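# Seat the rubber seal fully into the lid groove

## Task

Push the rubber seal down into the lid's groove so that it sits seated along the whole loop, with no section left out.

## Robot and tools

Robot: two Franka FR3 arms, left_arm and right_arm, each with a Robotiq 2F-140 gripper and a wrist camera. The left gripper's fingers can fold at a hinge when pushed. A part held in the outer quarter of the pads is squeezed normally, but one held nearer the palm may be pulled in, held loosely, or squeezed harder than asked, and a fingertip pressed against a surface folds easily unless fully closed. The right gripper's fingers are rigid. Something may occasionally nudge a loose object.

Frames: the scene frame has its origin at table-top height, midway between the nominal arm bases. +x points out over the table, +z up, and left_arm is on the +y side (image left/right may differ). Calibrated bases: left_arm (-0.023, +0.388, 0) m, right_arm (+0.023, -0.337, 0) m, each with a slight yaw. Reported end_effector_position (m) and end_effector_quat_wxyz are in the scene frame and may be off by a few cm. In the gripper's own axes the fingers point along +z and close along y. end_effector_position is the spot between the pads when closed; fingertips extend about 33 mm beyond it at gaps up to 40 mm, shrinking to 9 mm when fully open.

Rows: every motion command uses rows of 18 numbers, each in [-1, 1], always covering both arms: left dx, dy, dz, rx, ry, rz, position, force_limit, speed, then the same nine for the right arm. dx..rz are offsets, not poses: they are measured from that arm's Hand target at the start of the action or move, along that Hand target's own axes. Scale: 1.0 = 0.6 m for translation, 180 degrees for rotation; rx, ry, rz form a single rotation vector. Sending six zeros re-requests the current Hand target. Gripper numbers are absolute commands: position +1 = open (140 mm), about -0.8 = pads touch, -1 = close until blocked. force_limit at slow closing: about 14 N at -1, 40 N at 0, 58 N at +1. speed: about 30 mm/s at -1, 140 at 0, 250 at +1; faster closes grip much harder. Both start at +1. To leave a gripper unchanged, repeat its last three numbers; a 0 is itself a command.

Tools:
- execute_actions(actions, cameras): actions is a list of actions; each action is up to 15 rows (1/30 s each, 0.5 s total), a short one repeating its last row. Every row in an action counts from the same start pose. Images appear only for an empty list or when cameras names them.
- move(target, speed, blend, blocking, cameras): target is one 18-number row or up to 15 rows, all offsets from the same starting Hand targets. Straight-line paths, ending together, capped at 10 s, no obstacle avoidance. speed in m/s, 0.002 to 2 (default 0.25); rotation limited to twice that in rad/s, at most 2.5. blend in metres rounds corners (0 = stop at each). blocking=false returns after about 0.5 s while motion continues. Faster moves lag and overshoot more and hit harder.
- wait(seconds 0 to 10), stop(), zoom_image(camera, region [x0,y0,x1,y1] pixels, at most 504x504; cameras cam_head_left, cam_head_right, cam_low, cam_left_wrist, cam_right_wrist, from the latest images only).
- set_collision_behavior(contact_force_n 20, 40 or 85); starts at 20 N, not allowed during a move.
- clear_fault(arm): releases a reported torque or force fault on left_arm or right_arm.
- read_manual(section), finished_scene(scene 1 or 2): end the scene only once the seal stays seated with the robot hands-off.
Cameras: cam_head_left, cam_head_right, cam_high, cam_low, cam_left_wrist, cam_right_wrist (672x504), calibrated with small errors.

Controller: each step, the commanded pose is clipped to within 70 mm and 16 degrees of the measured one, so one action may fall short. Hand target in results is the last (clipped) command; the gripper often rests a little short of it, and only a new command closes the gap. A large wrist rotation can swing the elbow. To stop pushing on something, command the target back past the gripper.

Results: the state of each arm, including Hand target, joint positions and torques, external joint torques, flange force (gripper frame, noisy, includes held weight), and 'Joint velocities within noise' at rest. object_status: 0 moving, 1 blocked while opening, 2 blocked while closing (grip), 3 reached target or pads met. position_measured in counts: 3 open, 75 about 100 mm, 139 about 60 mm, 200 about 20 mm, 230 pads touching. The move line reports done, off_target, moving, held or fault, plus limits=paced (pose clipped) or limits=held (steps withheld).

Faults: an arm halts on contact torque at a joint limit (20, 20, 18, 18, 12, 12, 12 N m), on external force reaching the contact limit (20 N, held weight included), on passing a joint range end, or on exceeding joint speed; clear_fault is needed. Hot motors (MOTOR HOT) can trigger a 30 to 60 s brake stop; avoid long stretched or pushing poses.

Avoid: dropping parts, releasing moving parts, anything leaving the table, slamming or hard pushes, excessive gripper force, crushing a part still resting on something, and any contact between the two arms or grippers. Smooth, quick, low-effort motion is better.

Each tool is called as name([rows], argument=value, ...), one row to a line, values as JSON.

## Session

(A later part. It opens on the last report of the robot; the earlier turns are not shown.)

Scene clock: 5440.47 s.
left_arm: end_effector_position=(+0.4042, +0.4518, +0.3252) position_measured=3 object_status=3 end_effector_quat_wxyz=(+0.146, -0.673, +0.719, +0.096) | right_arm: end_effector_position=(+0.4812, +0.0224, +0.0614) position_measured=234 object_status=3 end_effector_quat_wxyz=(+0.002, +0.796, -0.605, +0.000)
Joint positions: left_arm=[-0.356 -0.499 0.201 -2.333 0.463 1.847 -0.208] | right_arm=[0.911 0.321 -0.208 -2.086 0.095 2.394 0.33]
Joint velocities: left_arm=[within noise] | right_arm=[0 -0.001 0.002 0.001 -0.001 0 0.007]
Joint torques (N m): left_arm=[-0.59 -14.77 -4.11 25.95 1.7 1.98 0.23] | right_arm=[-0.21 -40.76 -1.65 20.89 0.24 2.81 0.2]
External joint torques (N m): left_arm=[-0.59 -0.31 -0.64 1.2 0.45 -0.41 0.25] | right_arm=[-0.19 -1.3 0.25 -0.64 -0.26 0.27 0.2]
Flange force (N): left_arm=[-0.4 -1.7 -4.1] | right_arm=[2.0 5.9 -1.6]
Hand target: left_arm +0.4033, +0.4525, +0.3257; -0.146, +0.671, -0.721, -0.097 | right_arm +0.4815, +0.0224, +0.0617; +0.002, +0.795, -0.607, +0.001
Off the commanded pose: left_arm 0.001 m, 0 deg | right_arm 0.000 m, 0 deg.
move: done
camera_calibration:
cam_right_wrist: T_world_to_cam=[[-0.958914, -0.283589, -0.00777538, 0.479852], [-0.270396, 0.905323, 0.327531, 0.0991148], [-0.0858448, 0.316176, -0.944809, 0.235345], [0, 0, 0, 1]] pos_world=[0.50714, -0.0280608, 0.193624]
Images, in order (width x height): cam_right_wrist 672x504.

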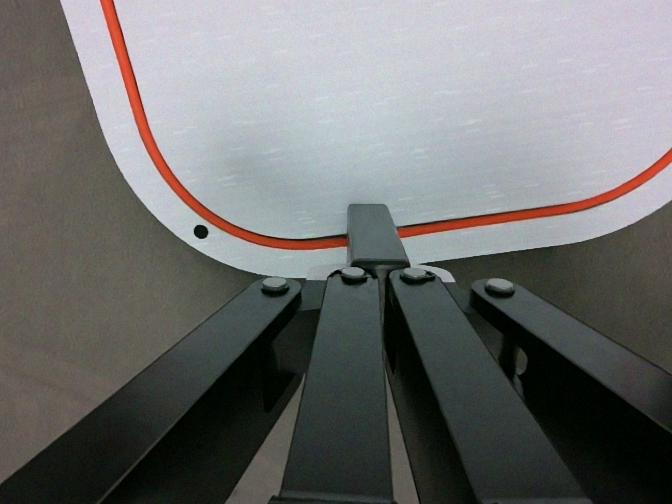

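move([
  [0,0,0,0,0,0,1,1,1, -0.0088,0,0,0,0,0,-1,-0.8,0.5],
  [0,0,0,0,0,0,1,1,1, -0.0088,0.0010,0.0120,0,0,0,-1,-0.8,0.5],
  [0,0,0,0,0,0,1,1,1, -0.0060,0.0020,0.0170,0,0,0,-1,-0.8,0.5],
  [0,0,0,0,0,0,1,1,1, -0.0040,0.0030,0.0200,0,0,0,-1,-0.8,0.5],
  [0,0,0,0,0,0,1,1,1, -0.0030,0.0040,0.0240,0,0,0,-1,-0.8,0.5],
  [0,0,0,0,0,0,1,1,1, -0.0030,0.0045,0.0300,0,0,0,-1,-0.8,0.5],
], speed=[0.05,0.05,0.015,0.015,0.015,0.015], blend=[0,0.0005,0.0005,0.0005,0.0005,0], cameras=["cam_right_wrist"])

zoom_image(camera="cam_right_wrist", region=[260, 190, 500, 290])

Scene clock: 5461.17 s.
left_arm: end_effector_position=(+0.4042, +0.4518, +0.3252) position_measured=3 object_status=3 end_effector_quat_wxyz=(+0.146, -0.673, +0.719, +0.096) | right_arm: end_effector_position=(+0.4807, +0.0248, +0.0501) position_measured=234 object_status=3 end_effector_quat_wxyz=(-0.001, +0.794, -0.607, +0.002)
Joint positions: left_arm=[-0.356 -0.499 0.201 -2.333 0.463 1.847 -0.208] | right_arm=[0.916 0.339 -0.206 -2.096 0.1 2.43 0.338]
Joint velocities: left_arm=[within noise] | right_arm=[-0.002 0.001 0.001 0 0.002 0.003 0.001]
Joint torques (N m): left_arm=[-0.52 -14.8 -4.13 25.98 1.69 1.99 0.24] | right_arm=[-0.58 -35.63 -0.34 19.08 0.76 3.33 -0.2]
External joint torques (N m): left_arm=[-0.58 -0.34 -0.76 1.24 0.44 -0.4 0.25] | right_arm=[-0.54 4.05 1.65 -2.1 0.27 0.77 -0.2]
Flange force (N): left_arm=[-0.3 -1.7 -4.2] | right_arm=[-0.2 -1.6 10.6]
Hand target: left_arm +0.4033, +0.4525, +0.3257; -0.146, +0.671, -0.721, -0.097 | right_arm +0.4784, +0.0234, +0.0437; +0.002, +0.795, -0.607, +0.001
Off the commanded pose: left_arm 0.001 m, 0 deg | right_arm 0.007 m, 0 deg.
move: off_target (right_arm)
camera_calibration:
cam_right_wrist: T_world_to_cam=[[-0.960357, -0.278286, -0.0164841, 0.480842], [-0.268111, 0.905808, 0.328067, 0.099283], [-0.0763653, 0.319481, -0.94451, 0.219236], [0, 0, 0, 1]] pos_world=[0.505141, -0.0261613, 0.182425]
Images, in order (width x height): cam_right_wrist 672x504.

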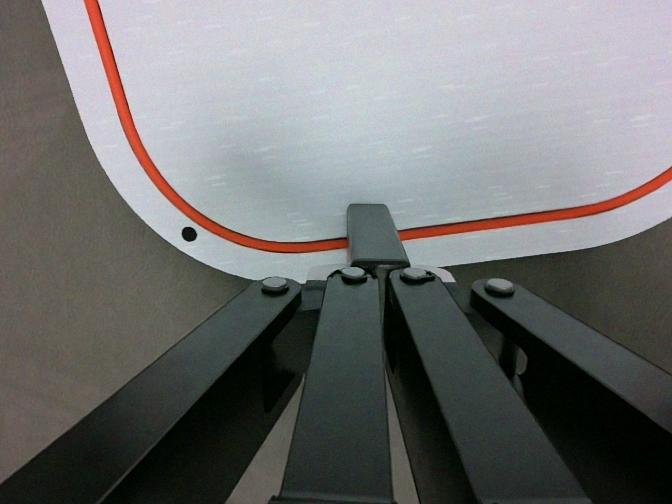

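Scaled by 2.100 from the camera's 672x504 image, which has a finer 960x720 frame.

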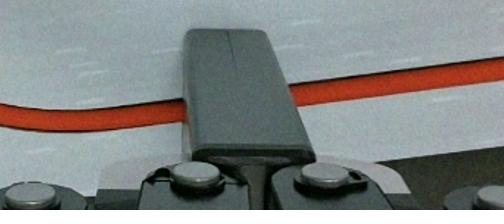

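move([
  [0,0,0,0,0,0,1,1,1, -0.0012,-0.0043,-0.0100,0,0,0,-1,-0.8,0.5],
  [0,0,0,0,0,0,1,1,1, -0.0012,-0.0043,-0.0300,0,0,0,-1,-0.8,0.5],
  [0,0,0,0,0,0,1,1,1, -0.0012,0.0257,-0.0300,0,0,0,-1,-0.8,0.5],
  [0,0,0,0,0,0,1,1,1, -0.0012,0.0267,-0.0180,0,0,0,-1,-0.8,0.5],
  [0,0,0,0,0,0,1,1,1, -0.0005,0.0280,-0.0130,0,0,0,-1,-0.8,0.5],
  [0,0,0,0,0,0,1,1,1, 0,0.0290,-0.0085,0,0,0,-1,-0.8,0.5],
  [0,0,0,0,0,0,1,1,1, 0,0.0300,0,0,0,0,-1,-0.8,0.5],
], speed=[0.03,0.05,0.06,0.05,0.015,0.015,0.015], blend=[0,0,0,0.0005,0.0005,0.0005,0], cameras=["cam_right_wrist"])

zoom_image(camera="cam_right_wrist", region=[160, 150, 580, 290])

Scene clock: 5478.27 s.
left_arm: end_effector_position=(+0.4042, +0.4518, +0.3252) position_measured=3 object_status=3 end_effector_quat_wxyz=(+0.146, -0.673, +0.719, +0.096) | right_arm: end_effector_position=(+0.4638, +0.0196, +0.0501) position_measured=234 object_status=3 end_effector_quat_wxyz=(-0.002, +0.796, -0.606, +0.002)
Joint positions: left_arm=[-0.356 -0.499 0.201 -2.333 0.463 1.847 -0.208] | right_arm=[0.934 0.298 -0.21 -2.159 0.092 2.453 0.35]
Joint velocities: left_arm=[within noise] | right_arm=[0 0 0 0 0.001 0.003 -0.001]
Joint torques (N m): left_arm=[-0.56 -14.78 -4.14 25.98 1.7 1.99 0.27] | right_arm=[-0.19 -34.13 0.03 18.72 0.83 3.26 0.09]
External joint torques (N m): left_arm=[-0.59 -0.41 -0.73 1.3 0.44 -0.39 0.28] | right_arm=[-0.04 4.14 1.92 -2.26 0.34 0.69 0.09]
Flange force (N): left_arm=[-0.4 -1.7 -4.4] | right_arm=[-1.4 -0.8 10.9]
Hand target: left_arm +0.4033, +0.4525, +0.3257; -0.146, +0.671, -0.721, -0.097 | right_arm +0.4610, +0.0186, +0.0437; +0.002, +0.795, -0.607, +0.001
Off the commanded pose: left_arm 0.001 m, 0 deg | right_arm 0.007 m, 0 deg.
move: off_target (right_arm)
camera_calibration:
cam_right_wrist: T_world_to_cam=[[-0.959304, -0.281872, -0.0168383, 0.462838], [-0.271607, 0.904772, 0.328051, 0.101102], [-0.0772335, 0.319274, -0.94451, 0.220007], [0, 0, 0, 1]] pos_world=[0.488454, -0.031256, 0.182426]
Images, in order (width x height): cam_right_wrist 672x504.

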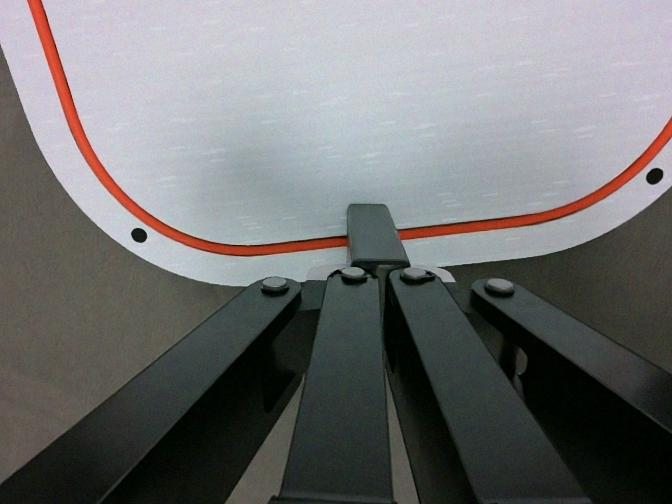

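Scaled by 1.200 from the camera's 672x504 image, which has a finer 960x720 frame.

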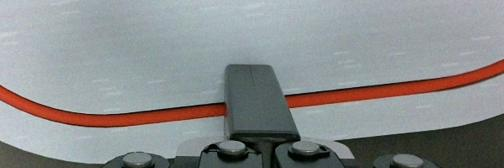

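move([
  [0,0,0,0,0,0,1,1,1, -0.0004,-0.0049,-0.0100,0,0,0,-1,-0.8,0.5],
  [0,0,0,0,0,0,1,1,1, -0.0004,-0.0049,-0.0300,0,0,0,-1,-0.8,0.5],
  [0,0,0,0,0,0,1,1,1, -0.0021,0.0185,-0.0300,0,0,0,-1,-0.8,0.5],
  [0,0,0,0,0,0,1,1,1, -0.0021,0.0195,-0.0180,0,0,0,-1,-0.8,0.5],
  [0,0,0,0,0,0,1,1,1, -0.0016,0.0208,-0.0130,0,0,0,-1,-0.8,0.5],
  [0,0,0,0,0,0,1,1,1, -0.0012,0.0218,-0.0085,0,0,0,-1,-0.8,0.5],
  [0,0,0,0,0,0,1,1,1, -0.0012,0.0228,0,0,0,0,-1,-0.8,0.5],
], speed=[0.03,0.05,0.06,0.05,0.015,0.015,0.015], blend=[0,0,0,0.0005,0.0005,0.0005,0], cameras=["cam_right_wrist"])

Scene clock: 5496.13 s.
left_arm: end_effector_position=(+0.4042, +0.4518, +0.3252) position_measured=3 object_status=3 end_effector_quat_wxyz=(+0.146, -0.673, +0.719, +0.096) | right_arm: end_effector_position=(+0.4504, +0.0169, +0.0500) position_measured=234 object_status=3 end_effector_quat_wxyz=(-0.002, +0.796, -0.606, +0.002)
Joint positions: left_arm=[-0.356 -0.499 0.201 -2.333 0.463 1.847 -0.208] | right_arm=[0.951 0.269 -0.215 -2.205 0.086 2.47 0.365]
Joint velocities: left_arm=[within noise] | right_arm=[0 0.001 0 -0.001 0.002 0.005 0.002]
Joint torques (N m): left_arm=[-0.56 -14.75 -4.11 25.95 1.7 1.98 0.3] | right_arm=[-0.16 -32.64 0.13 18.43 0.84 3.29 0.06]
External joint torques (N m): left_arm=[-0.57 -0.29 -0.66 1.19 0.44 -0.41 0.31] | right_arm=[-0.17 4.29 1.71 -2.24 0.37 0.73 0.06]
Flange force (N): left_arm=[-0.5 -1.8 -4.1] | right_arm=[-1.4 -1.4 11.6]
Hand target: left_arm +0.4033, +0.4525, +0.3257; -0.146, +0.671, -0.721, -0.097 | right_arm +0.4476, +0.0157, +0.0437; +0.002, +0.795, -0.607, +0.001
Off the commanded pose: left_arm 0.001 m, 0 deg | right_arm 0.007 m, 0 deg.
move: off_target (right_arm)
camera_calibration:
cam_right_wrist: T_world_to_cam=[[-0.959326, -0.281792, -0.0169322, 0.449222], [-0.271528, 0.904649, 0.328456, 0.0999131], [-0.0772386, 0.319694, -0.944368, 0.219761], [0, 0, 0, 1]] pos_world=[0.475054, -0.0340551, 0.182324]
Images, in order (width x height): cam_right_wrist 672x504.

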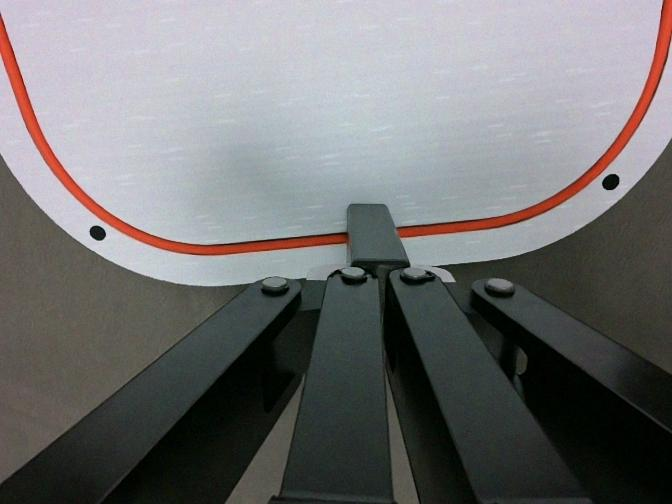

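move([
  [0,0,0,0,0,0,1,1,1, -0.0007,-0.0050,-0.0100,0,0,0,-1,-0.8,0.5],
  [0,0,0,0,0,0,1,1,1, -0.0007,-0.0050,-0.0300,0,0,0,-1,-0.8,0.5],
  [0,0,0,0,0,0,1,1,1, -0.0124,-0.0928,-0.0300,0,0,0,-1,-0.8,0.5],
], speed=[0.03,0.05,0.08], cameras=["cam_right_wrist"])

zoom_image(camera="cam_right_wrist", region=[200, 150, 520, 300])

Scene clock: 5508.00 s.
left_arm: end_effector_position=(+0.4042, +0.4518, +0.3252) position_measured=3 object_status=3 end_effector_quat_wxyz=(+0.146, -0.673, +0.719, +0.096) | right_arm: end_effector_position=(+0.5001, +0.0380, +0.0625) position_measured=234 object_status=3 end_effector_quat_wxyz=(+0.000, +0.794, -0.608, +0.002)
Joint positions: left_arm=[-0.356 -0.499 0.201 -2.333 0.463 1.847 -0.208] | right_arm=[0.908 0.378 -0.206 -1.996 0.102 2.365 0.338]
Joint velocities: left_arm=[within noise] | right_arm=[-0.001 -0.001 0 -0.002 0.001 -0.005 -0.005]
Joint torques (N m): left_arm=[-0.49 -14.76 -4.13 25.92 1.69 1.98 0.28] | right_arm=[-1.17 -41.86 -1.24 22.22 0.57 2.39 -0.18]
External joint torques (N m): left_arm=[-0.51 -0.3 -0.69 1.15 0.44 -0.42 0.29] | right_arm=[-1.28 -0.12 0.88 0.18 0.04 -0.19 -0.18]
Flange force (N): left_arm=[-0.4 -1.6 -4.0] | right_arm=[0.9 -2.0 -0.1]
Hand target: left_arm +0.4033, +0.4525, +0.3257; -0.146, +0.671, -0.721, -0.097 | right_arm +0.4994, +0.0376, +0.0616; +0.002, +0.795, -0.607, +0.001
Off the commanded pose: left_arm 0.001 m, 0 deg | right_arm 0.001 m, 0 deg.
move: done
camera_calibration:
cam_right_wrist: T_world_to_cam=[[-0.960868, -0.276624, -0.0145795, 0.503467], [-0.266123, 0.907224, 0.325764, 0.0875187], [-0.0768872, 0.316896, -0.945339, 0.228599], [0, 0, 0, 1]] pos_world=[0.524633, -0.0125702, 0.194933]
Images, in order (width x height): cam_right_wrist 672x504.

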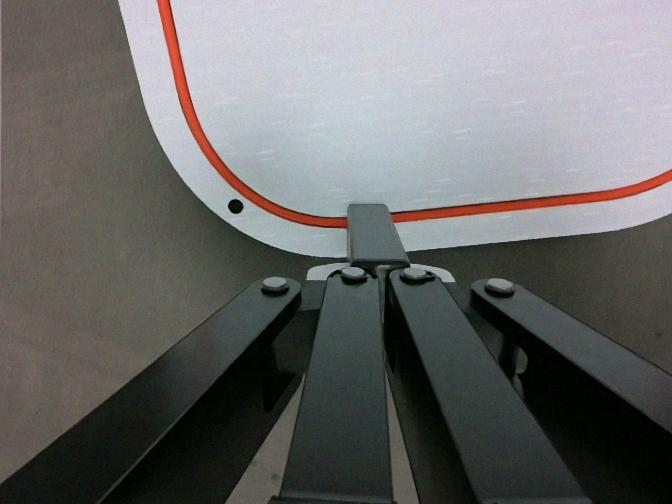

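Scaled by 1.575 from the camera's 672x504 image, which has a finer 960x720 frame.

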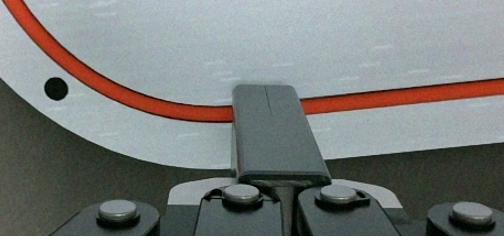

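move([
  [0,0,0,0,0,0,1,1,1, 0.0050,0.0010,0.0120,0,0,0,-1,-0.8,0.5],
  [0,0,0,0,0,0,1,1,1, 0.0047,0.0025,0.0170,0,0,0,-1,-0.8,0.5],
  [0,0,0,0,0,0,1,1,1, 0.0045,0.0037,0.0215,0,0,0,-1,-0.8,0.5],
  [0,0,0,0,0,0,1,1,1, 0.0045,0.0043,0.0300,0,0,0,-1,-0.8,0.5],
], speed=[0.05,0.015,0.015,0.015], blend=[0.0005,0.0005,0.0005,0], cameras=["cam_right_wrist"])

zoom_image(camera="cam_right_wrist", region=[200, 130, 520, 290])

Scene clock: 5518.60 s.
left_arm: end_effector_position=(+0.4042, +0.4518, +0.3252) position_measured=3 object_status=3 end_effector_quat_wxyz=(+0.146, -0.673, +0.719, +0.096) | right_arm: end_effector_position=(+0.4999, +0.0354, +0.0502) position_measured=234 object_status=3 end_effector_quat_wxyz=(-0.001, +0.794, -0.608, +0.002)
Joint positions: left_arm=[-0.356 -0.499 0.201 -2.333 0.463 1.847 -0.208] | right_arm=[0.898 0.393 -0.198 -2.01 0.106 2.397 0.33]
Joint velocities: left_arm=[within noise] | right_arm=[-0.002 0 0.001 0 0.001 0.005 -0.001]
Joint torques (N m): left_arm=[-0.51 -14.79 -4.1 25.95 1.69 2 0.28] | right_arm=[-0.52 -37.84 -0.32 19.55 0.73 3.42 -0.17]
External joint torques (N m): left_arm=[-0.51 -0.4 -0.65 1.25 0.44 -0.39 0.3] | right_arm=[-0.64 3.87 1.75 -2 0.23 0.86 -0.17]
Flange force (N): left_arm=[-0.6 -1.6 -4.2] | right_arm=[0.1 -1.2 10.0]
Hand target: left_arm +0.4033, +0.4525, +0.3257; -0.146, +0.671, -0.721, -0.097 | right_arm +0.4976, +0.0343, +0.0436; +0.002, +0.795, -0.607, +0.001
Off the commanded pose: left_arm 0.001 m, 0 deg | right_arm 0.007 m, 0 deg.
move: off_target (right_arm)
camera_calibration:
cam_right_wrist: T_world_to_cam=[[-0.960571, -0.277552, -0.0163982, 0.502338], [-0.267425, 0.906168, 0.327634, 0.0945224], [-0.0760759, 0.319101, -0.944662, 0.217282], [0, 0, 0, 1]] pos_world=[0.524339, -0.0155634, 0.182527]
Images, in order (width x height): cam_right_wrist 672x504.

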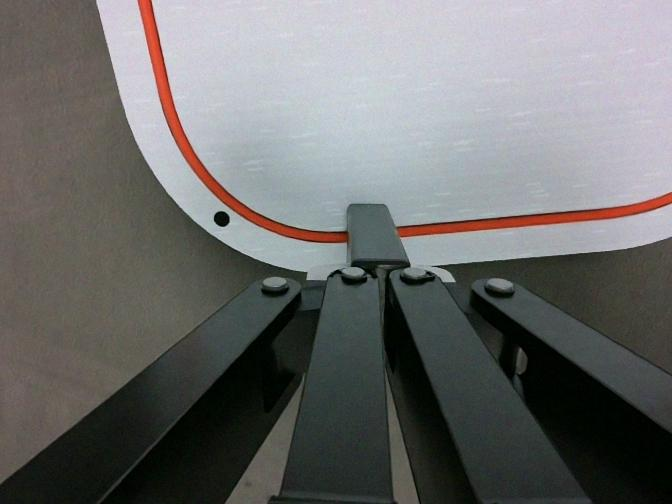

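Scaled by 1.575 from the camera's 672x504 image, which has a finer 960x720 frame.

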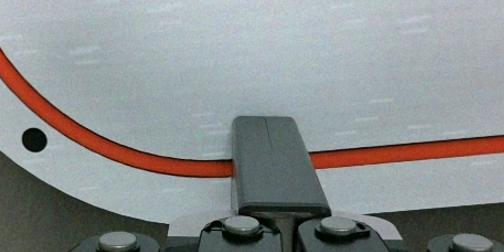

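move([
  [0,0,0,0,0,0,1,1,1, -0.0008,-0.0042,-0.0100,0,0,0,-1,-0.8,0.5],
  [0,0,0,0,0,0,1,1,1, -0.0008,-0.0042,-0.0300,0,0,0,-1,-0.8,0.5],
  [0,0,0,0,0,0,1,1,1, -0.0016,-0.0487,-0.0300,0,0,0,-1,-0.8,0.5],
  [0,0,0,0,0,0,1,1,1, -0.0016,-0.0477,-0.0180,0,0,0,-1,-0.8,0.5],
  [0,0,0,0,0,0,1,1,1, -0.0018,-0.0462,-0.0130,0,0,0,-1,-0.8,0.5],
  [0,0,0,0,0,0,1,1,1, -0.0020,-0.0450,-0.0085,0,0,0,-1,-0.8,0.5],
  [0,0,0,0,0,0,1,1,1, -0.0020,-0.0445,0,0,0,0,-1,-0.8,0.5],
], speed=[0.03,0.05,0.06,0.05,0.015,0.015,0.015], blend=[0,0,0,0.0005,0.0005,0.0005,0], cameras=["cam_right_wrist"])

zoom_image(camera="cam_right_wrist", region=[200, 130, 520, 290])

Scene clock: 5533.43 s.
left_arm: end_effector_position=(+0.4042, +0.4518, +0.3252) position_measured=3 object_status=3 end_effector_quat_wxyz=(+0.146, -0.673, +0.719, +0.096) | right_arm: end_effector_position=(+0.5251, +0.0436, +0.0502) position_measured=234 object_status=3 end_effector_quat_wxyz=(-0.001, +0.794, -0.608, +0.002)
Joint positions: left_arm=[-0.356 -0.499 0.201 -2.333 0.463 1.847 -0.208] | right_arm=[0.864 0.456 -0.183 -1.907 0.109 2.356 0.316]
Joint velocities: left_arm=[within noise] | right_arm=[-0.001 0 0.001 -0.001 0.001 0.004 -0.001]
Joint torques (N m): left_arm=[-0.52 -14.76 -4.11 25.94 1.69 1.99 0.27] | right_arm=[-1.11 -40.39 -0.61 20 0.68 3.46 -0.21]
External joint torques (N m): left_arm=[-0.49 -0.34 -0.62 1.19 0.43 -0.41 0.29] | right_arm=[-1.2 3.81 1.64 -2.08 0.15 0.89 -0.21]
Flange force (N): left_arm=[-0.6 -1.6 -4.0] | right_arm=[1.2 -0.9 9.5]
Hand target: left_arm +0.4033, +0.4525, +0.3257; -0.146, +0.671, -0.721, -0.097 | right_arm +0.5230, +0.0425, +0.0436; +0.002, +0.795, -0.607, +0.001
Off the commanded pose: left_arm 0.001 m, 0 deg | right_arm 0.007 m, 0 deg.
move: off_target (right_arm)
camera_calibration:
cam_right_wrist: T_world_to_cam=[[-0.960548, -0.277651, -0.0160385, 0.528866], [-0.267422, 0.906245, 0.327422, 0.0937719], [-0.0763745, 0.318794, -0.944742, 0.21683], [0, 0, 0, 1]] pos_world=[0.549638, -0.00726395, 0.182628]
Images, in order (width x height): cam_right_wrist 672x504.

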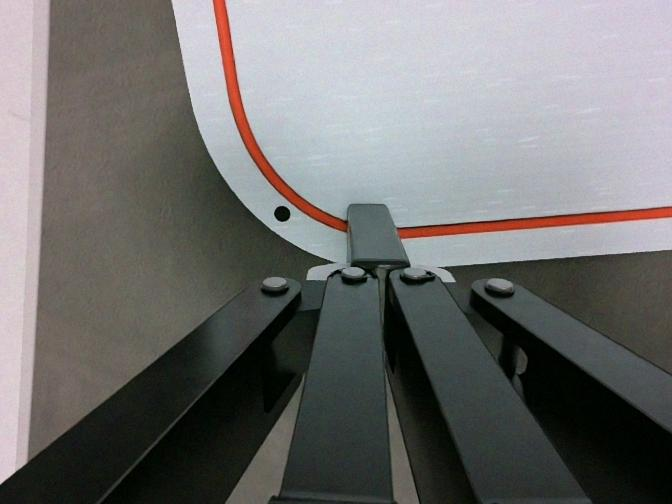

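Scaled by 1.575 from the camera's 672x504 image, which has a finer 960x720 frame.

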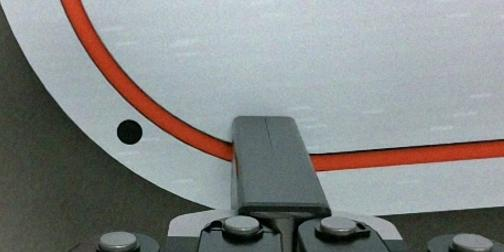

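move([
  [0,0,0,0,0,0,1,1,1, -0.0008,-0.0035,-0.0100,0,0,0,-1,-0.8,0.5],
  [0,0,0,0,0,0,1,1,1, -0.0008,-0.0042,-0.0500,0,0,0,-1,-0.8,0.5],
  [0,0,0,0,0,0,1,1,1, 0.0208,0.1103,-0.0940,0,0,0,-1,-0.8,0.5],
], speed=[0.03,0.08,0.12], blend=[0,0.005,0], cameras=["cam_right_wrist"])

zoom_image(camera="cam_right_wrist", region=[0, 0, 340, 260])

zoom_image(camera="cam_right_wrist", region=[332, 0, 672, 260])

Scene clock: 5553.80 s.
left_arm: end_effector_position=(+0.4042, +0.4518, +0.3252) position_measured=3 object_status=3 end_effector_quat_wxyz=(+0.146, -0.673, +0.719, +0.096) | right_arm: end_effector_position=(+0.4623, +0.0133, +0.0999) position_measured=234 object_status=3 end_effector_quat_wxyz=(+0.002, +0.796, -0.605, -0.001)
Joint positions: left_arm=[-0.356 -0.499 0.201 -2.333 0.463 1.847 -0.208] | right_arm=[0.916 0.2 -0.203 -2.145 0.056 2.335 0.365]
Joint velocities: left_arm=[within noise] | right_arm=[0 0 -0.001 0 -0.001 -0.001 0.006]
Joint torques (N m): left_arm=[-0.51 -14.73 -4.14 25.96 1.71 1.99 0.27] | right_arm=[-0.24 -37.52 -0.85 21.61 0.12 2.72 0.27]
External joint torques (N m): left_arm=[-0.53 -0.21 -0.69 1.12 0.45 -0.41 0.29] | right_arm=[-0.33 -1.13 0.18 -0.64 -0.42 0.18 0.27]
Flange force (N): left_arm=[-0.4 -1.8 -3.9] | right_arm=[2.0 5.5 -1.3]
Hand target: left_arm +0.4033, +0.4525, +0.3257; -0.146, +0.671, -0.721, -0.097 | right_arm +0.4625, +0.0132, +0.1001; +0.002, +0.795, -0.607, +0.001
Off the commanded pose: left_arm 0.001 m, 0 deg | right_arm 0.000 m, 0 deg.
move: done
camera_calibration:
cam_right_wrist: T_world_to_cam=[[-0.959029, -0.283203, -0.0077544, 0.459415], [-0.269987, 0.905297, 0.32794, 0.0893103], [-0.0858534, 0.316597, -0.944667, 0.272952], [0, 0, 0, 1]] pos_world=[0.488139, -0.0371604, 0.232123]
Images, in order (width x height): cam_right_wrist 672x504.

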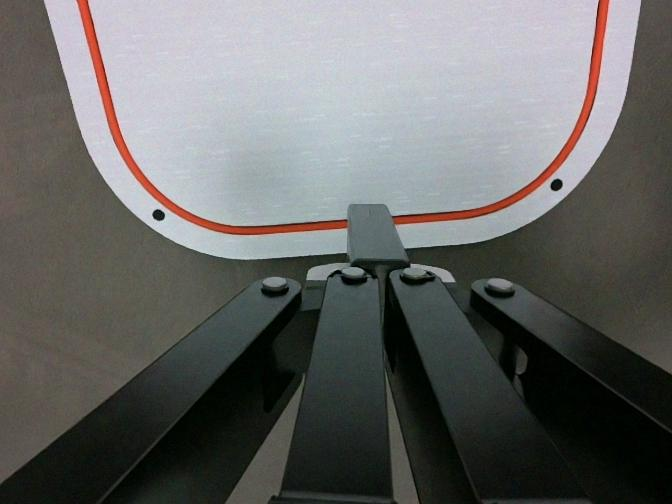

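Scaled by 1.482 from the camera's 672x504 image, which has a finer 960x720 frame.

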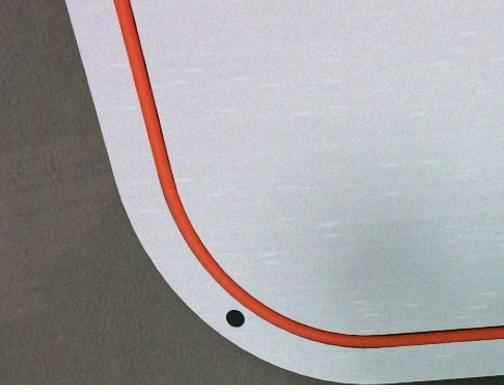

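Scaled by 1.482 from the camera's 672x504 image, which has a finer 960x720 frame.

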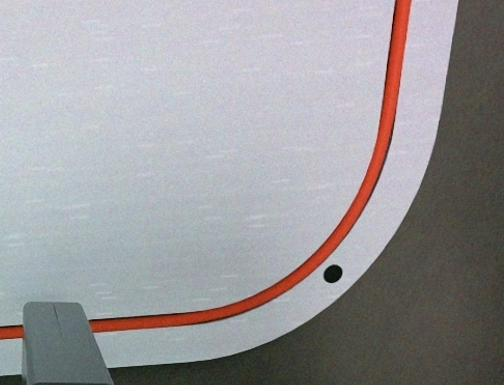

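move([
  [0,0,0,0,0,0,1,1,1, 0.1320,-0.0136,0.0,0,0,0,-1,-0.8,0.5],
], speed=[0.12], cameras=["cam_right_wrist"])

zoom_image(camera="cam_right_wrist", region=[0, 20, 340, 280])

zoom_image(camera="cam_right_wrist", region=[332, 20, 672, 280])

Scene clock: 5565.40 s.
left_arm: end_effector_position=(+0.4042, +0.4518, +0.3252) position_measured=3 object_status=3 end_effector_quat_wxyz=(+0.146, -0.673, +0.719, +0.096) | right_arm: end_effector_position=(+0.4909, -0.0606, +0.1002) position_measured=234 object_status=3 end_effector_quat_wxyz=(+0.002, +0.793, -0.609, +0.000)
Joint positions: left_arm=[-0.356 -0.499 0.201 -2.333 0.463 1.847 -0.208] | right_arm=[0.827 0.152 -0.252 -2.213 0.05 2.355 0.239]
Joint velocities: left_arm=[within noise] | right_arm=[0 0 -0.002 0 0 0 -0.005]
Joint torques (N m): left_arm=[-0.53 -14.81 -4.13 25.94 1.7 1.99 0.26] | right_arm=[-0.91 -35.39 -0.17 21.37 0.4 2.79 -0.23]
External joint torques (N m): left_arm=[-0.56 -0.37 -0.71 1.2 0.44 -0.4 0.27] | right_arm=[-0.74 -1.12 1.05 -0.67 -0.13 0.23 -0.23]
Flange force (N): left_arm=[-0.4 -1.5 -4.1] | right_arm=[1.8 5.0 -0.7]
Hand target: left_arm +0.4033, +0.4525, +0.3257; -0.146, +0.671, -0.721, -0.097 | right_arm +0.4913, -0.0611, +0.1003; +0.002, +0.795, -0.607, +0.001
Off the commanded pose: left_arm 0.001 m, 0 deg | right_arm 0.001 m, 0 deg.
move: done
camera_calibration:
cam_right_wrist: T_world_to_cam=[[-0.961718, -0.273911, -0.008507, 0.467878], [-0.261572, 0.908254, 0.326581, 0.160037], [-0.0817274, 0.316303, -0.945131, 0.297115], [0, 0, 0, 1]] pos_world=[0.51611, -0.111176, 0.232528]
Images, in order (width x height): cam_right_wrist 672x504.

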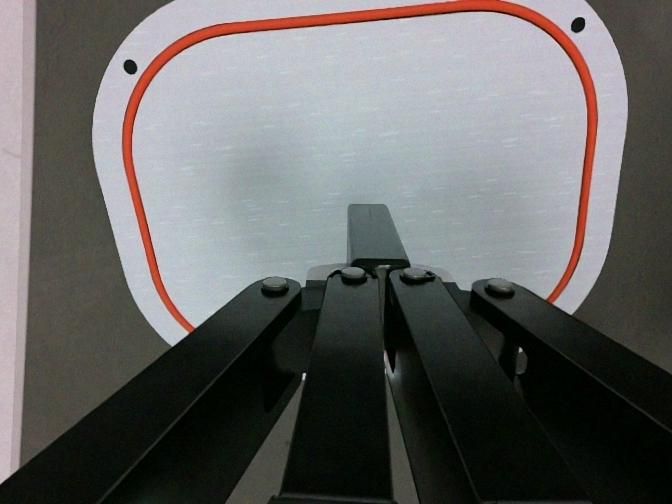

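Scaled by 1.482 from the camera's 672x504 image, which has a finer 960x720 frame.

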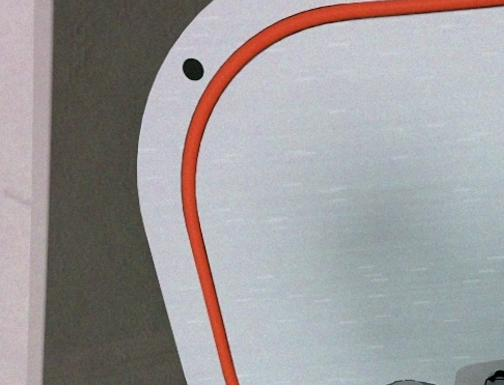

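Scaled by 1.482 from the camera's 672x504 image, which has a finer 960x720 frame.

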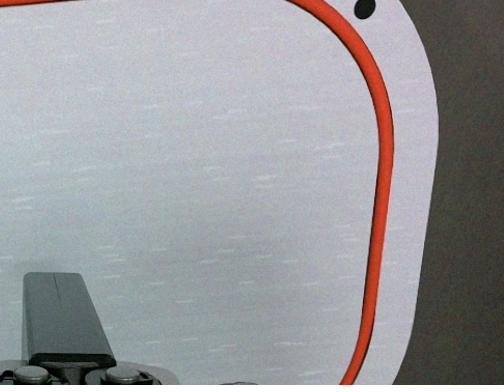

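move([
  [0,0,0,0,0,0,1,1,1, 0.055,0,-0.02,0,0,0,-1,-0.8,0.5],
], speed=[0.12], cameras=["cam_right_wrist"])

zoom_image(camera="cam_right_wrist", region=[60, 20, 300, 200])

zoom_image(camera="cam_right_wrist", region=[240, 20, 480, 200])

zoom_image(camera="cam_right_wrist", region=[420, 20, 660, 200])

Scene clock: 5573.40 s.
left_arm: end_effector_position=(+0.4042, +0.4518, +0.3252) position_measured=3 object_status=3 end_effector_quat_wxyz=(+0.146, -0.673, +0.719, +0.096) | right_arm: end_effector_position=(+0.5010, -0.0916, +0.1128) position_measured=234 object_status=3 end_effector_quat_wxyz=(+0.000, +0.793, -0.610, +0.001)
Joint positions: left_arm=[-0.356 -0.499 0.201 -2.333 0.463 1.847 -0.208] | right_arm=[0.795 0.11 -0.279 -2.232 0.041 2.339 0.188]
Joint velocities: left_arm=[within noise] | right_arm=[0 0 0.002 0 -0.001 0.001 -0.006]
Joint torques (N m): left_arm=[-0.53 -14.78 -4.14 25.92 1.69 1.99 0.26] | right_arm=[-0.56 -33.81 -0.07 21.65 0.14 2.41 -0.19]
External joint torques (N m): left_arm=[-0.52 -0.16 -0.65 1.04 0.43 -0.42 0.28] | right_arm=[-0.54 -0.93 0.81 -0.58 -0.4 -0.16 -0.19]
Flange force (N): left_arm=[-0.3 -1.8 -3.7] | right_arm=[1.2 4.4 -1.6]
Hand target: left_arm +0.4033, +0.4525, +0.3257; -0.146, +0.671, -0.721, -0.097 | right_arm +0.5000, -0.0928, +0.1125; +0.002, +0.795, -0.607, +0.001
Off the commanded pose: left_arm 0.001 m, 0 deg | right_arm 0.002 m, 1 deg.
move: done
camera_calibration:
cam_right_wrist: T_world_to_cam=[[-0.962128, -0.27228, -0.0131628, 0.470087], [-0.26134, 0.907584, 0.328622, 0.186296], [-0.0775309, 0.319617, -0.94437, 0.317837], [0, 0, 0, 1]] pos_world=[0.525613, -0.14267, 0.245122]
Images, in order (width x height): cam_right_wrist 672x504.

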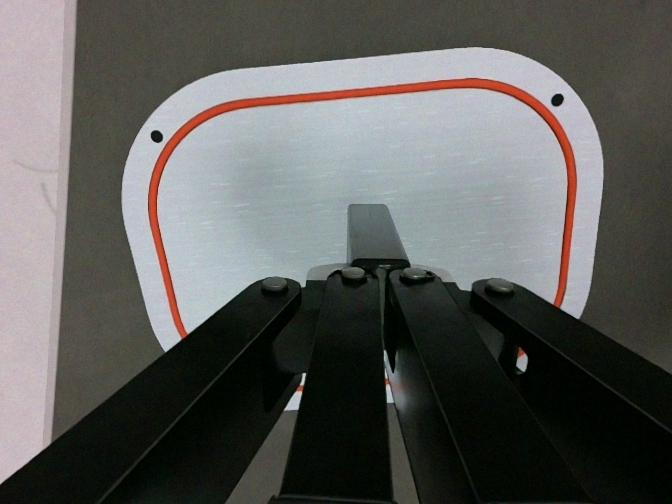

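Scaled by 2.100 from the camera's 672x504 image, which has a finer 960x720 frame.

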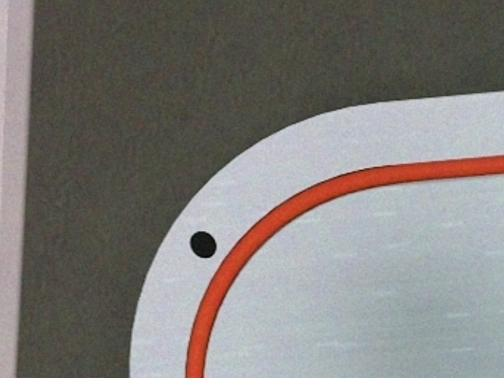

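Scaled by 2.100 from the camera's 672x504 image, which has a finer 960x720 frame.

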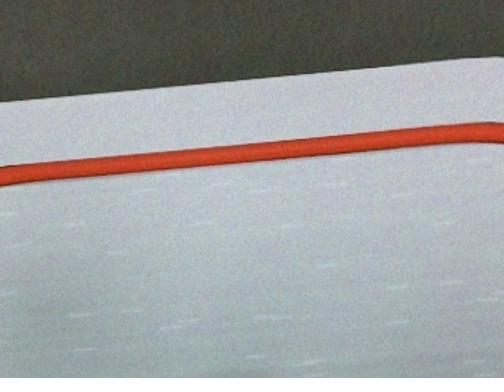

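Scaled by 2.100 from the camera's 672x504 image, which has a finer 960x720 frame.

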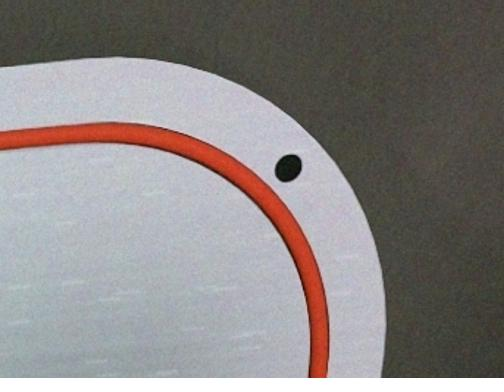

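move([
  [0,0,0,0,0,0,1,1,1, 0.20,0.16,-0.28,0,0,0,-1,-0.8,0.5],
], speed=[0.2], cameras=["cam_low"])

Scene clock: 5602.63 s.
left_arm: end_effector_position=(+0.4042, +0.4518, +0.3252) position_measured=3 object_status=3 end_effector_quat_wxyz=(+0.146, -0.673, +0.719, +0.096) | right_arm: end_effector_position=(+0.4401, -0.2322, +0.2813) position_measured=234 object_status=3 end_effector_quat_wxyz=(+0.000, +0.793, -0.610, +0.001)
Joint positions: left_arm=[-0.356 -0.499 0.201 -2.333 0.463 1.847 -0.208] | right_arm=[0.685 -0.428 -0.346 -2.324 -0.151 1.917 0.117]
Joint velocities: left_arm=[within noise] | right_arm=[0 0.001 0 0 0 -0.003 -0.004]
Joint torques (N m): left_arm=[-0.54 -14.75 -4.11 25.97 1.69 1.97 0.27] | right_arm=[-0.6 -16.67 4.36 24.64 0.3 2.47 -0.1]
External joint torques (N m): left_arm=[-0.57 -0.34 -0.7 1.27 0.43 -0.41 0.29] | right_arm=[-0.64 -0.33 0.48 -0.06 -0.41 -0.13 -0.1]
Flange force (N): left_arm=[-0.4 -1.8 -4.3] | right_arm=[0.4 2.2 -0.4]
Hand target: left_arm +0.4033, +0.4525, +0.3257; -0.146, +0.671, -0.721, -0.097 | right_arm +0.4392, -0.2333, +0.2810; +0.002, +0.795, -0.607, +0.001
Off the commanded pose: left_arm 0.001 m, 0 deg | right_arm 0.001 m, 0 deg.
move: done
Images, in order (width x height): cam_low 672x504.

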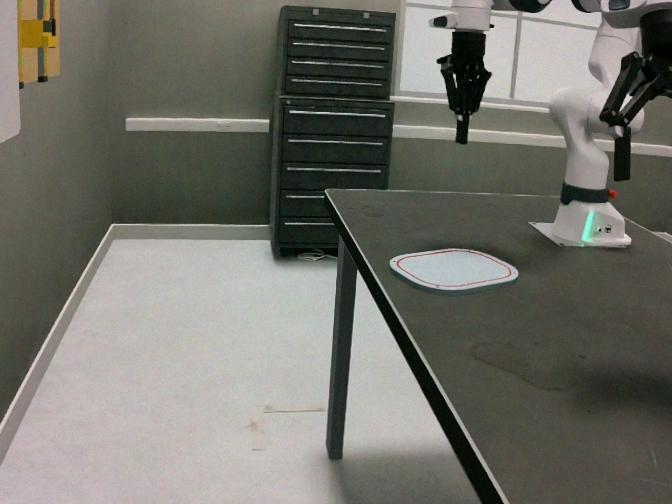

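zoom_image(camera="cam_low", region=[370, 230, 540, 310])

Scaled by 2.965 from the camera's 672x504 image, which has a finer 960x720 frame.

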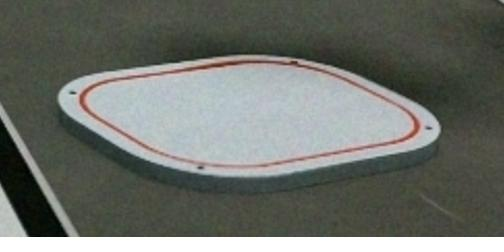

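zoom_image(camera="cam_low", region=[425, 243, 485, 273])

zoom_image(camera="cam_low", region=[385, 240, 455, 290])

zoom_image(camera="cam_low", region=[455, 240, 525, 290])

Scaled by 8.400 from the camera's 672x504 image, which has a finer 960x720 frame.

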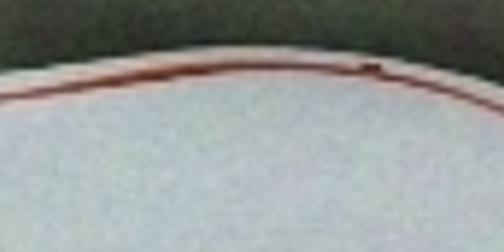

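Scaled by 7.200 from the camera's 672x504 image, which has a finer 960x720 frame.

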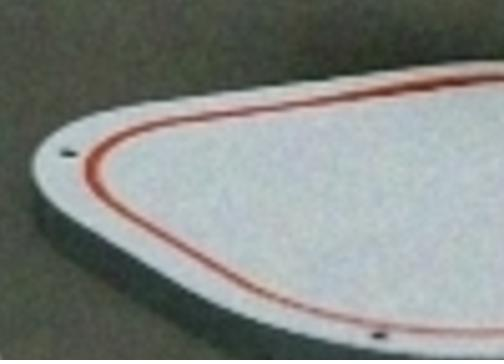

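Scaled by 7.200 from the camera's 672x504 image, which has a finer 960x720 frame.

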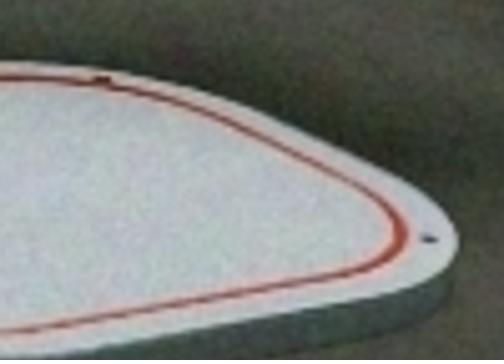

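move([
  [0,0,0,0,0,0,1,1,1, -0.1083,-0.1247,0.3433,0,0,0,-1,-0.8,0.5],
], speed=[0.15], cameras=["cam_right_wrist"])

zoom_image(camera="cam_right_wrist", region=[200, 150, 440, 290])

zoom_image(camera="cam_right_wrist", region=[380, 150, 620, 290])

Scene clock: 5624.43 s.
left_arm: end_effector_position=(+0.4042, +0.4518, +0.3252) position_measured=3 object_status=3 end_effector_quat_wxyz=(+0.146, -0.673, +0.719, +0.096) | right_arm: end_effector_position=(+0.4931, -0.1520, +0.0748) position_measured=234 object_status=3 end_effector_quat_wxyz=(+0.003, +0.794, -0.608, +0.001)
Joint positions: left_arm=[-0.356 -0.499 0.201 -2.333 0.463 1.847 -0.208] | right_arm=[0.76 0.101 -0.338 -2.363 0.046 2.454 0.081]
Joint velocities: left_arm=[within noise] | right_arm=[0.001 0 -0.001 0.001 0.001 0.002 -0.007]
Joint torques (N m): left_arm=[-0.55 -14.77 -4.11 25.96 1.68 1.99 0.29] | right_arm=[-0.85 -30.61 -0.05 21.06 0.61 2.85 -0.21]
External joint torques (N m): left_arm=[-0.49 -0.36 -0.6 1.23 0.43 -0.4 0.3] | right_arm=[-0.83 0.2 0.89 0.14 0.13 0.27 -0.21]
Flange force (N): left_arm=[-0.6 -1.7 -4.1] | right_arm=[0.4 -1.6 1.7]
Hand target: left_arm +0.4033, +0.4525, +0.3257; -0.146, +0.671, -0.721, -0.097 | right_arm +0.4941, -0.1516, +0.0747; +0.002, +0.795, -0.607, +0.001
Off the commanded pose: left_arm 0.001 m, 0 deg | right_arm 0.001 m, 0 deg.
move: done
camera_calibration:
cam_right_wrist: T_world_to_cam=[[-0.960785, -0.277166, -0.00836924, 0.44379], [-0.264768, 0.908003, 0.324697, 0.253549], [-0.0823957, 0.31418, -0.945781, 0.302234], [0, 0, 0, 1]] pos_world=[0.518422, -0.202176, 0.207235]
Images, in order (width x height): cam_right_wrist 672x504.

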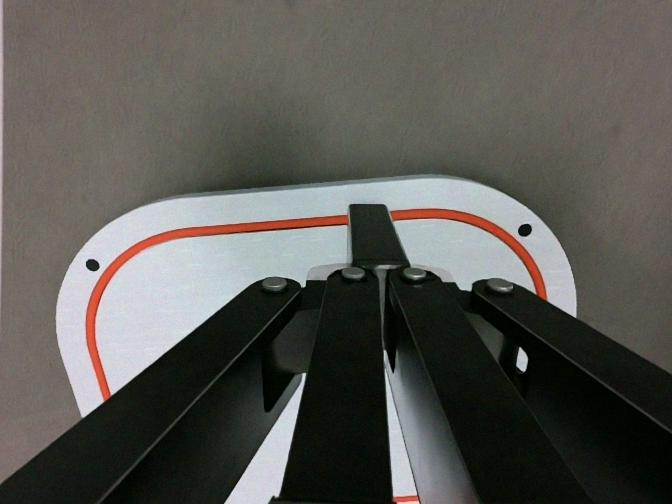

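Scaled by 2.100 from the camera's 672x504 image, which has a finer 960x720 frame.

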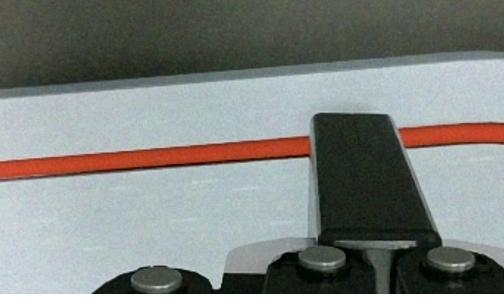

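Scaled by 2.100 from the camera's 672x504 image, which has a finer 960x720 frame.

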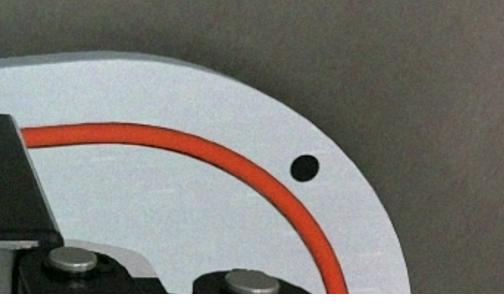

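move([
  [0,0,0,0,0,0,1,1,1, 0,0,0.0220,0,0,0,-1,-0.8,0.5],
  [0,0,0,0,0,0,1,1,1, -0.0003,0.001,0.0337,0,0,0,-1,-0.8,0.5],
  [0,0,0,0,0,0,1,1,1, -0.0006,0.0025,0.0378,0,0,0,-1,-0.8,0.5],
  [0,0,0,0,0,0,1,1,1, -0.0010,0.0040,0.0420,0,0,0,-1,-0.8,0.5],
  [0,0,0,0,0,0,1,1,1, -0.0012,0.0045,0.0512,0,0,0,-1,-0.8,0.5],
], speed=[0.05,0.05,0.02,0.015,0.015], blend=[0,0.0005,0.0005,0.0005,0], cameras=["cam_right_wrist"])

Scene clock: 5645.37 s.
left_arm: end_effector_position=(+0.4042, +0.4518, +0.3252) position_measured=3 object_status=3 end_effector_quat_wxyz=(+0.146, -0.673, +0.719, +0.096) | right_arm: end_effector_position=(+0.4937, -0.1504, +0.0498) position_measured=234 object_status=3 end_effector_quat_wxyz=(-0.001, +0.794, -0.608, +0.002)
Joint positions: left_arm=[-0.356 -0.499 0.201 -2.333 0.463 1.847 -0.208] | right_arm=[0.756 0.155 -0.33 -2.378 0.084 2.528 0.056]
Joint velocities: left_arm=[within noise] | right_arm=[0 0 0 0 0.001 0.004 -0.005]
Joint torques (N m): left_arm=[-0.52 -14.77 -4.12 25.96 1.7 1.98 0.27] | right_arm=[-0.75 -27.09 0.15 17.76 0.66 3.45 -0.17]
External joint torques (N m): left_arm=[-0.53 -0.34 -0.67 1.2 0.44 -0.41 0.29] | right_arm=[-0.64 4.71 1.65 -2.26 0.21 0.84 -0.17]
Flange force (N): left_arm=[-0.5 -1.6 -4.1] | right_arm=[-0.4 -4.1 14.9]
Hand target: left_arm +0.4033, +0.4525, +0.3257; -0.146, +0.671, -0.721, -0.097 | right_arm +0.4913, -0.1518, +0.0440; +0.002, +0.795, -0.607, +0.001
Off the commanded pose: left_arm 0.001 m, 0 deg | right_arm 0.006 m, 0 deg.
move: off_target (right_arm)
camera_calibration:
cam_right_wrist: T_world_to_cam=[[-0.960696, -0.277104, -0.0166167, 0.445001], [-0.26703, 0.906091, 0.328167, 0.261044], [-0.07588, 0.319706, -0.944474, 0.275705], [0, 0, 0, 1]] pos_world=[0.518137, -0.201363, 0.182125]
Images, in order (width x height): cam_right_wrist 672x504.

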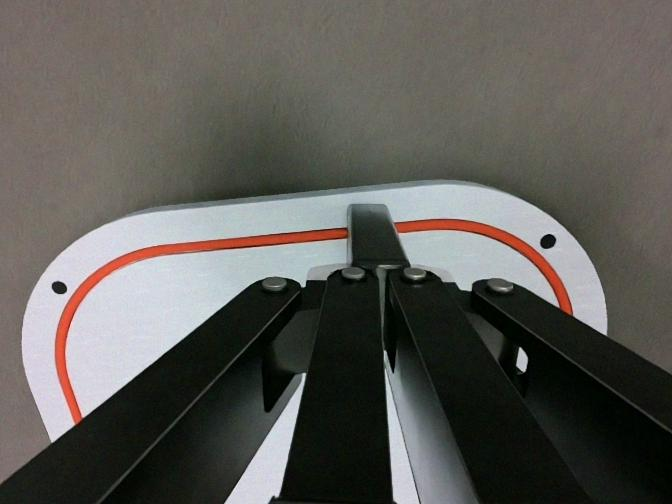

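zoom_image(camera="cam_right_wrist", region=[40, 200, 350, 380])

Scaled by 1.626 from the camera's 672x504 image, which has a finer 960x720 frame.

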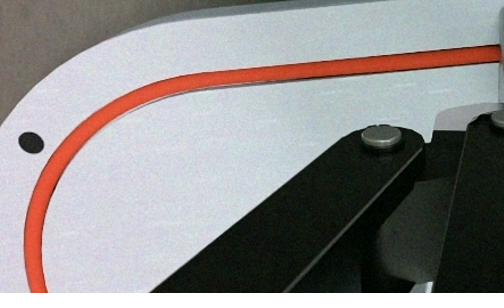

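move([
  [0,0,0,0,0,0,1,1,1, -0.0008,-0.0035,-0.0100,0,0,0,-1,-0.8,0.5],
  [0,0,0,0,0,0,1,1,1, -0.0008,-0.0045,-0.0290,0,0,0,-1,-0.8,0.5],
  [0,0,0,0,0,0,1,1,1, 0.0019,0.0205,-0.0290,0,0,0,-1,-0.8,0.5],
  [0,0,0,0,0,0,1,1,1, 0.0016,0.0215,-0.0175,0,0,0,-1,-0.8,0.5],
  [0,0,0,0,0,0,1,1,1, 0.0013,0.0230,-0.0130,0,0,0,-1,-0.8,0.5],
  [0,0,0,0,0,0,1,1,1, 0.0009,0.0245,-0.0085,0,0,0,-1,-0.8,0.5],
  [0,0,0,0,0,0,1,1,1, 0.0007,0.0250,0,0,0,0,-1,-0.8,0.5],
], speed=[0.03,0.05,0.06,0.05,0.02,0.015,0.015], blend=[0,0,0,0.0005,0.0005,0.0005,0], cameras=[])

move([
  [0,0,0,0,0,0,1,1,1, -0.0008,-0.0035,-0.0100,0,0,0,-1,-0.8,0.5],
  [0,0,0,0,0,0,1,1,1, -0.0008,-0.0045,-0.0290,0,0,0,-1,-0.8,0.5],
  [0,0,0,0,0,0,1,1,1, 0.0019,0.0205,-0.0290,0,0,0,-1,-0.8,0.5],
], speed=[0.03,0.05,0.06], cameras=["cam_right_wrist"])

Scene clock: 5670.87 s.
left_arm: end_effector_position=(+0.4042, +0.4518, +0.3252) position_measured=3 object_status=3 end_effector_quat_wxyz=(+0.146, -0.673, +0.719, +0.096) | right_arm: end_effector_position=(+0.4796, -0.1550, +0.0498) position_measured=234 object_status=3 end_effector_quat_wxyz=(-0.002, +0.794, -0.608, +0.002)
Joint positions: left_arm=[-0.356 -0.499 0.201 -2.333 0.463 1.847 -0.208] | right_arm=[0.761 0.117 -0.332 -2.43 0.065 2.544 0.07]
Joint velocities: left_arm=[within noise] | right_arm=[-0.001 0.002 -0.001 0 0.001 0.003 -0.001]
Joint torques (N m): left_arm=[-0.53 -14.78 -4.07 25.94 1.69 1.99 0.23] | right_arm=[-0.3 -25.26 0.52 17.43 0.74 3.45 -0.18]
External joint torques (N m): left_arm=[-0.54 -0.32 -0.63 1.19 0.44 -0.4 0.25] | right_arm=[-0.3 4.88 1.54 -2.31 0.31 0.86 -0.18]
Flange force (N): left_arm=[-0.4 -1.7 -4.0] | right_arm=[-0.9 -4.6 15.9]
Hand target: left_arm +0.4033, +0.4525, +0.3257; -0.146, +0.671, -0.721, -0.097 | right_arm +0.4769, -0.1561, +0.0440; +0.002, +0.795, -0.607, +0.001
Off the commanded pose: left_arm 0.001 m, 0 deg | right_arm 0.006 m, 0 deg.
move: off_target (right_arm)
No camera images: "cameras" was empty.

Scene clock: 5673.00 s.
left_arm: end_effector_position=(+0.4042, +0.4518, +0.3252) position_measured=3 object_status=3 end_effector_quat_wxyz=(+0.146, -0.673, +0.719, +0.096) | right_arm: end_effector_position=(+0.4652, -0.1605, +0.0612) position_measured=234 object_status=3 end_effector_quat_wxyz=(+0.002, +0.796, -0.605, +0.000)
Joint positions: left_arm=[-0.356 -0.499 0.201 -2.333 0.463 1.847 -0.208] | right_arm=[0.762 0.055 -0.336 -2.468 0.029 2.516 0.091]
Joint velocities: left_arm=[within noise] | right_arm=[0 -0.001 0 0 0 0.002 0.006]
Joint torques (N m): left_arm=[-0.56 -14.77 -4.11 25.96 1.69 1.99 0.26] | right_arm=[-0.53 -29.39 0.13 19.31 0.05 2.8 0.2]
External joint torques (N m): left_arm=[-0.49 -0.33 -0.56 1.18 0.43 -0.42 0.28] | right_arm=[-0.47 -0.96 0.66 -0.73 -0.4 0.22 0.2]
Flange force (N): left_arm=[-0.6 -1.6 -4.0] | right_arm=[0.1 5.8 -2.0]
Hand target: left_arm +0.4033, +0.4525, +0.3257; -0.146, +0.671, -0.721, -0.097 | right_arm +0.4654, -0.1604, +0.0614; +0.002, +0.795, -0.607, +0.001
Off the commanded pose: left_arm 0.001 m, 0 deg | right_arm 0.000 m, 0 deg.
move: done
camera_calibration:
cam_right_wrist: T_world_to_cam=[[-0.959132, -0.282842, -0.00815861, 0.41288], [-0.269781, 0.905384, 0.327869, 0.260056], [-0.0853483, 0.31667, -0.944688, 0.291439], [0, 0, 0, 1]] pos_world=[0.491038, -0.210961, 0.193423]
Images, in order (width x height): cam_right_wrist 672x504.

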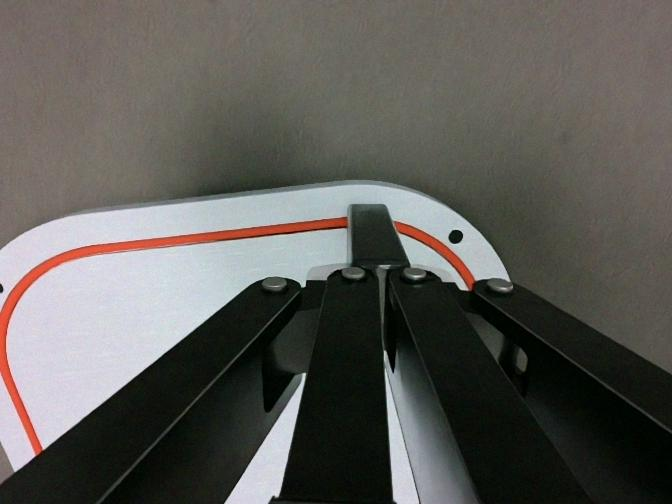

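move([
  [0,0,0,0,0,0,1,1,1, 0.0050,0.001,0.0115,0,0,0,-1,-0.8,0.5],
  [0,0,0,0,0,0,1,1,1, 0.0047,0.0025,0.0160,0,0,0,-1,-0.8,0.5],
  [0,0,0,0,0,0,1,1,1, 0.0043,0.0040,0.0205,0,0,0,-1,-0.8,0.5],
  [0,0,0,0,0,0,1,1,1, 0.0041,0.0045,0.0290,0,0,0,-1,-0.8,0.5],
], speed=[0.05,0.02,0.015,0.015], blend=[0.0005,0.0005,0.0005,0], cameras=["cam_right_wrist"])

Scene clock: 5681.83 s.
left_arm: end_effector_position=(+0.4042, +0.4518, +0.3252) position_measured=3 object_status=3 end_effector_quat_wxyz=(+0.146, -0.673, +0.719, +0.096) | right_arm: end_effector_position=(+0.4661, -0.1621, +0.0498) position_measured=234 object_status=3 end_effector_quat_wxyz=(-0.002, +0.794, -0.608, +0.002)
Joint positions: left_arm=[-0.356 -0.499 0.201 -2.333 0.463 1.847 -0.208] | right_arm=[0.76 0.078 -0.336 -2.481 0.044 2.56 0.082]
Joint velocities: left_arm=[within noise] | right_arm=[-0.001 0.001 -0.001 0.001 0.001 0.004 -0.005]
Joint torques (N m): left_arm=[-0.54 -14.81 -4.15 25.96 1.69 1.99 0.26] | right_arm=[-0.31 -23.28 0.72 17.04 0.77 3.49 -0.22]
External joint torques (N m): left_arm=[-0.47 -0.49 -0.63 1.28 0.44 -0.4 0.27] | right_arm=[-0.4 5.5 1.31 -2.55 0.35 0.89 -0.22]
Flange force (N): left_arm=[-0.6 -1.4 -4.3] | right_arm=[-0.7 -5.7 18.2]
Hand target: left_arm +0.4033, +0.4525, +0.3257; -0.146, +0.671, -0.721, -0.097 | right_arm +0.4634, -0.1636, +0.0440; +0.002, +0.795, -0.607, +0.001
Off the commanded pose: left_arm 0.001 m, 0 deg | right_arm 0.007 m, 0 deg.
move: off_target (right_arm)
camera_calibration:
cam_right_wrist: T_world_to_cam=[[-0.960595, -0.277418, -0.0172008, 0.415112], [-0.267508, 0.905929, 0.328226, 0.264528], [-0.0754732, 0.319894, -0.944443, 0.277211], [0, 0, 0, 1]] pos_world=[0.49044, -0.213162, 0.182125]
Images, in order (width x height): cam_right_wrist 672x504.

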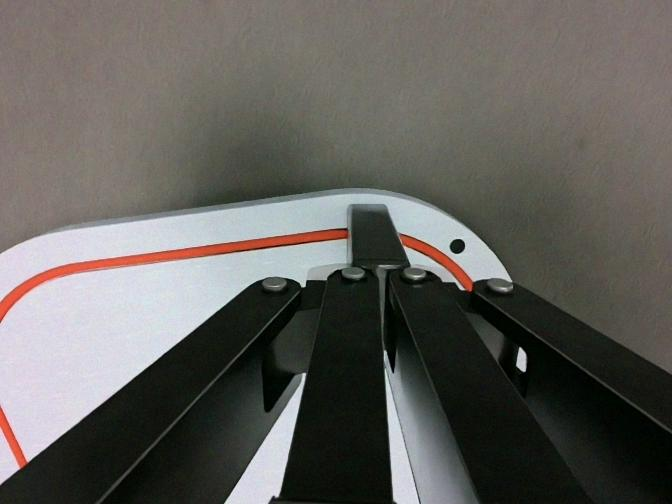

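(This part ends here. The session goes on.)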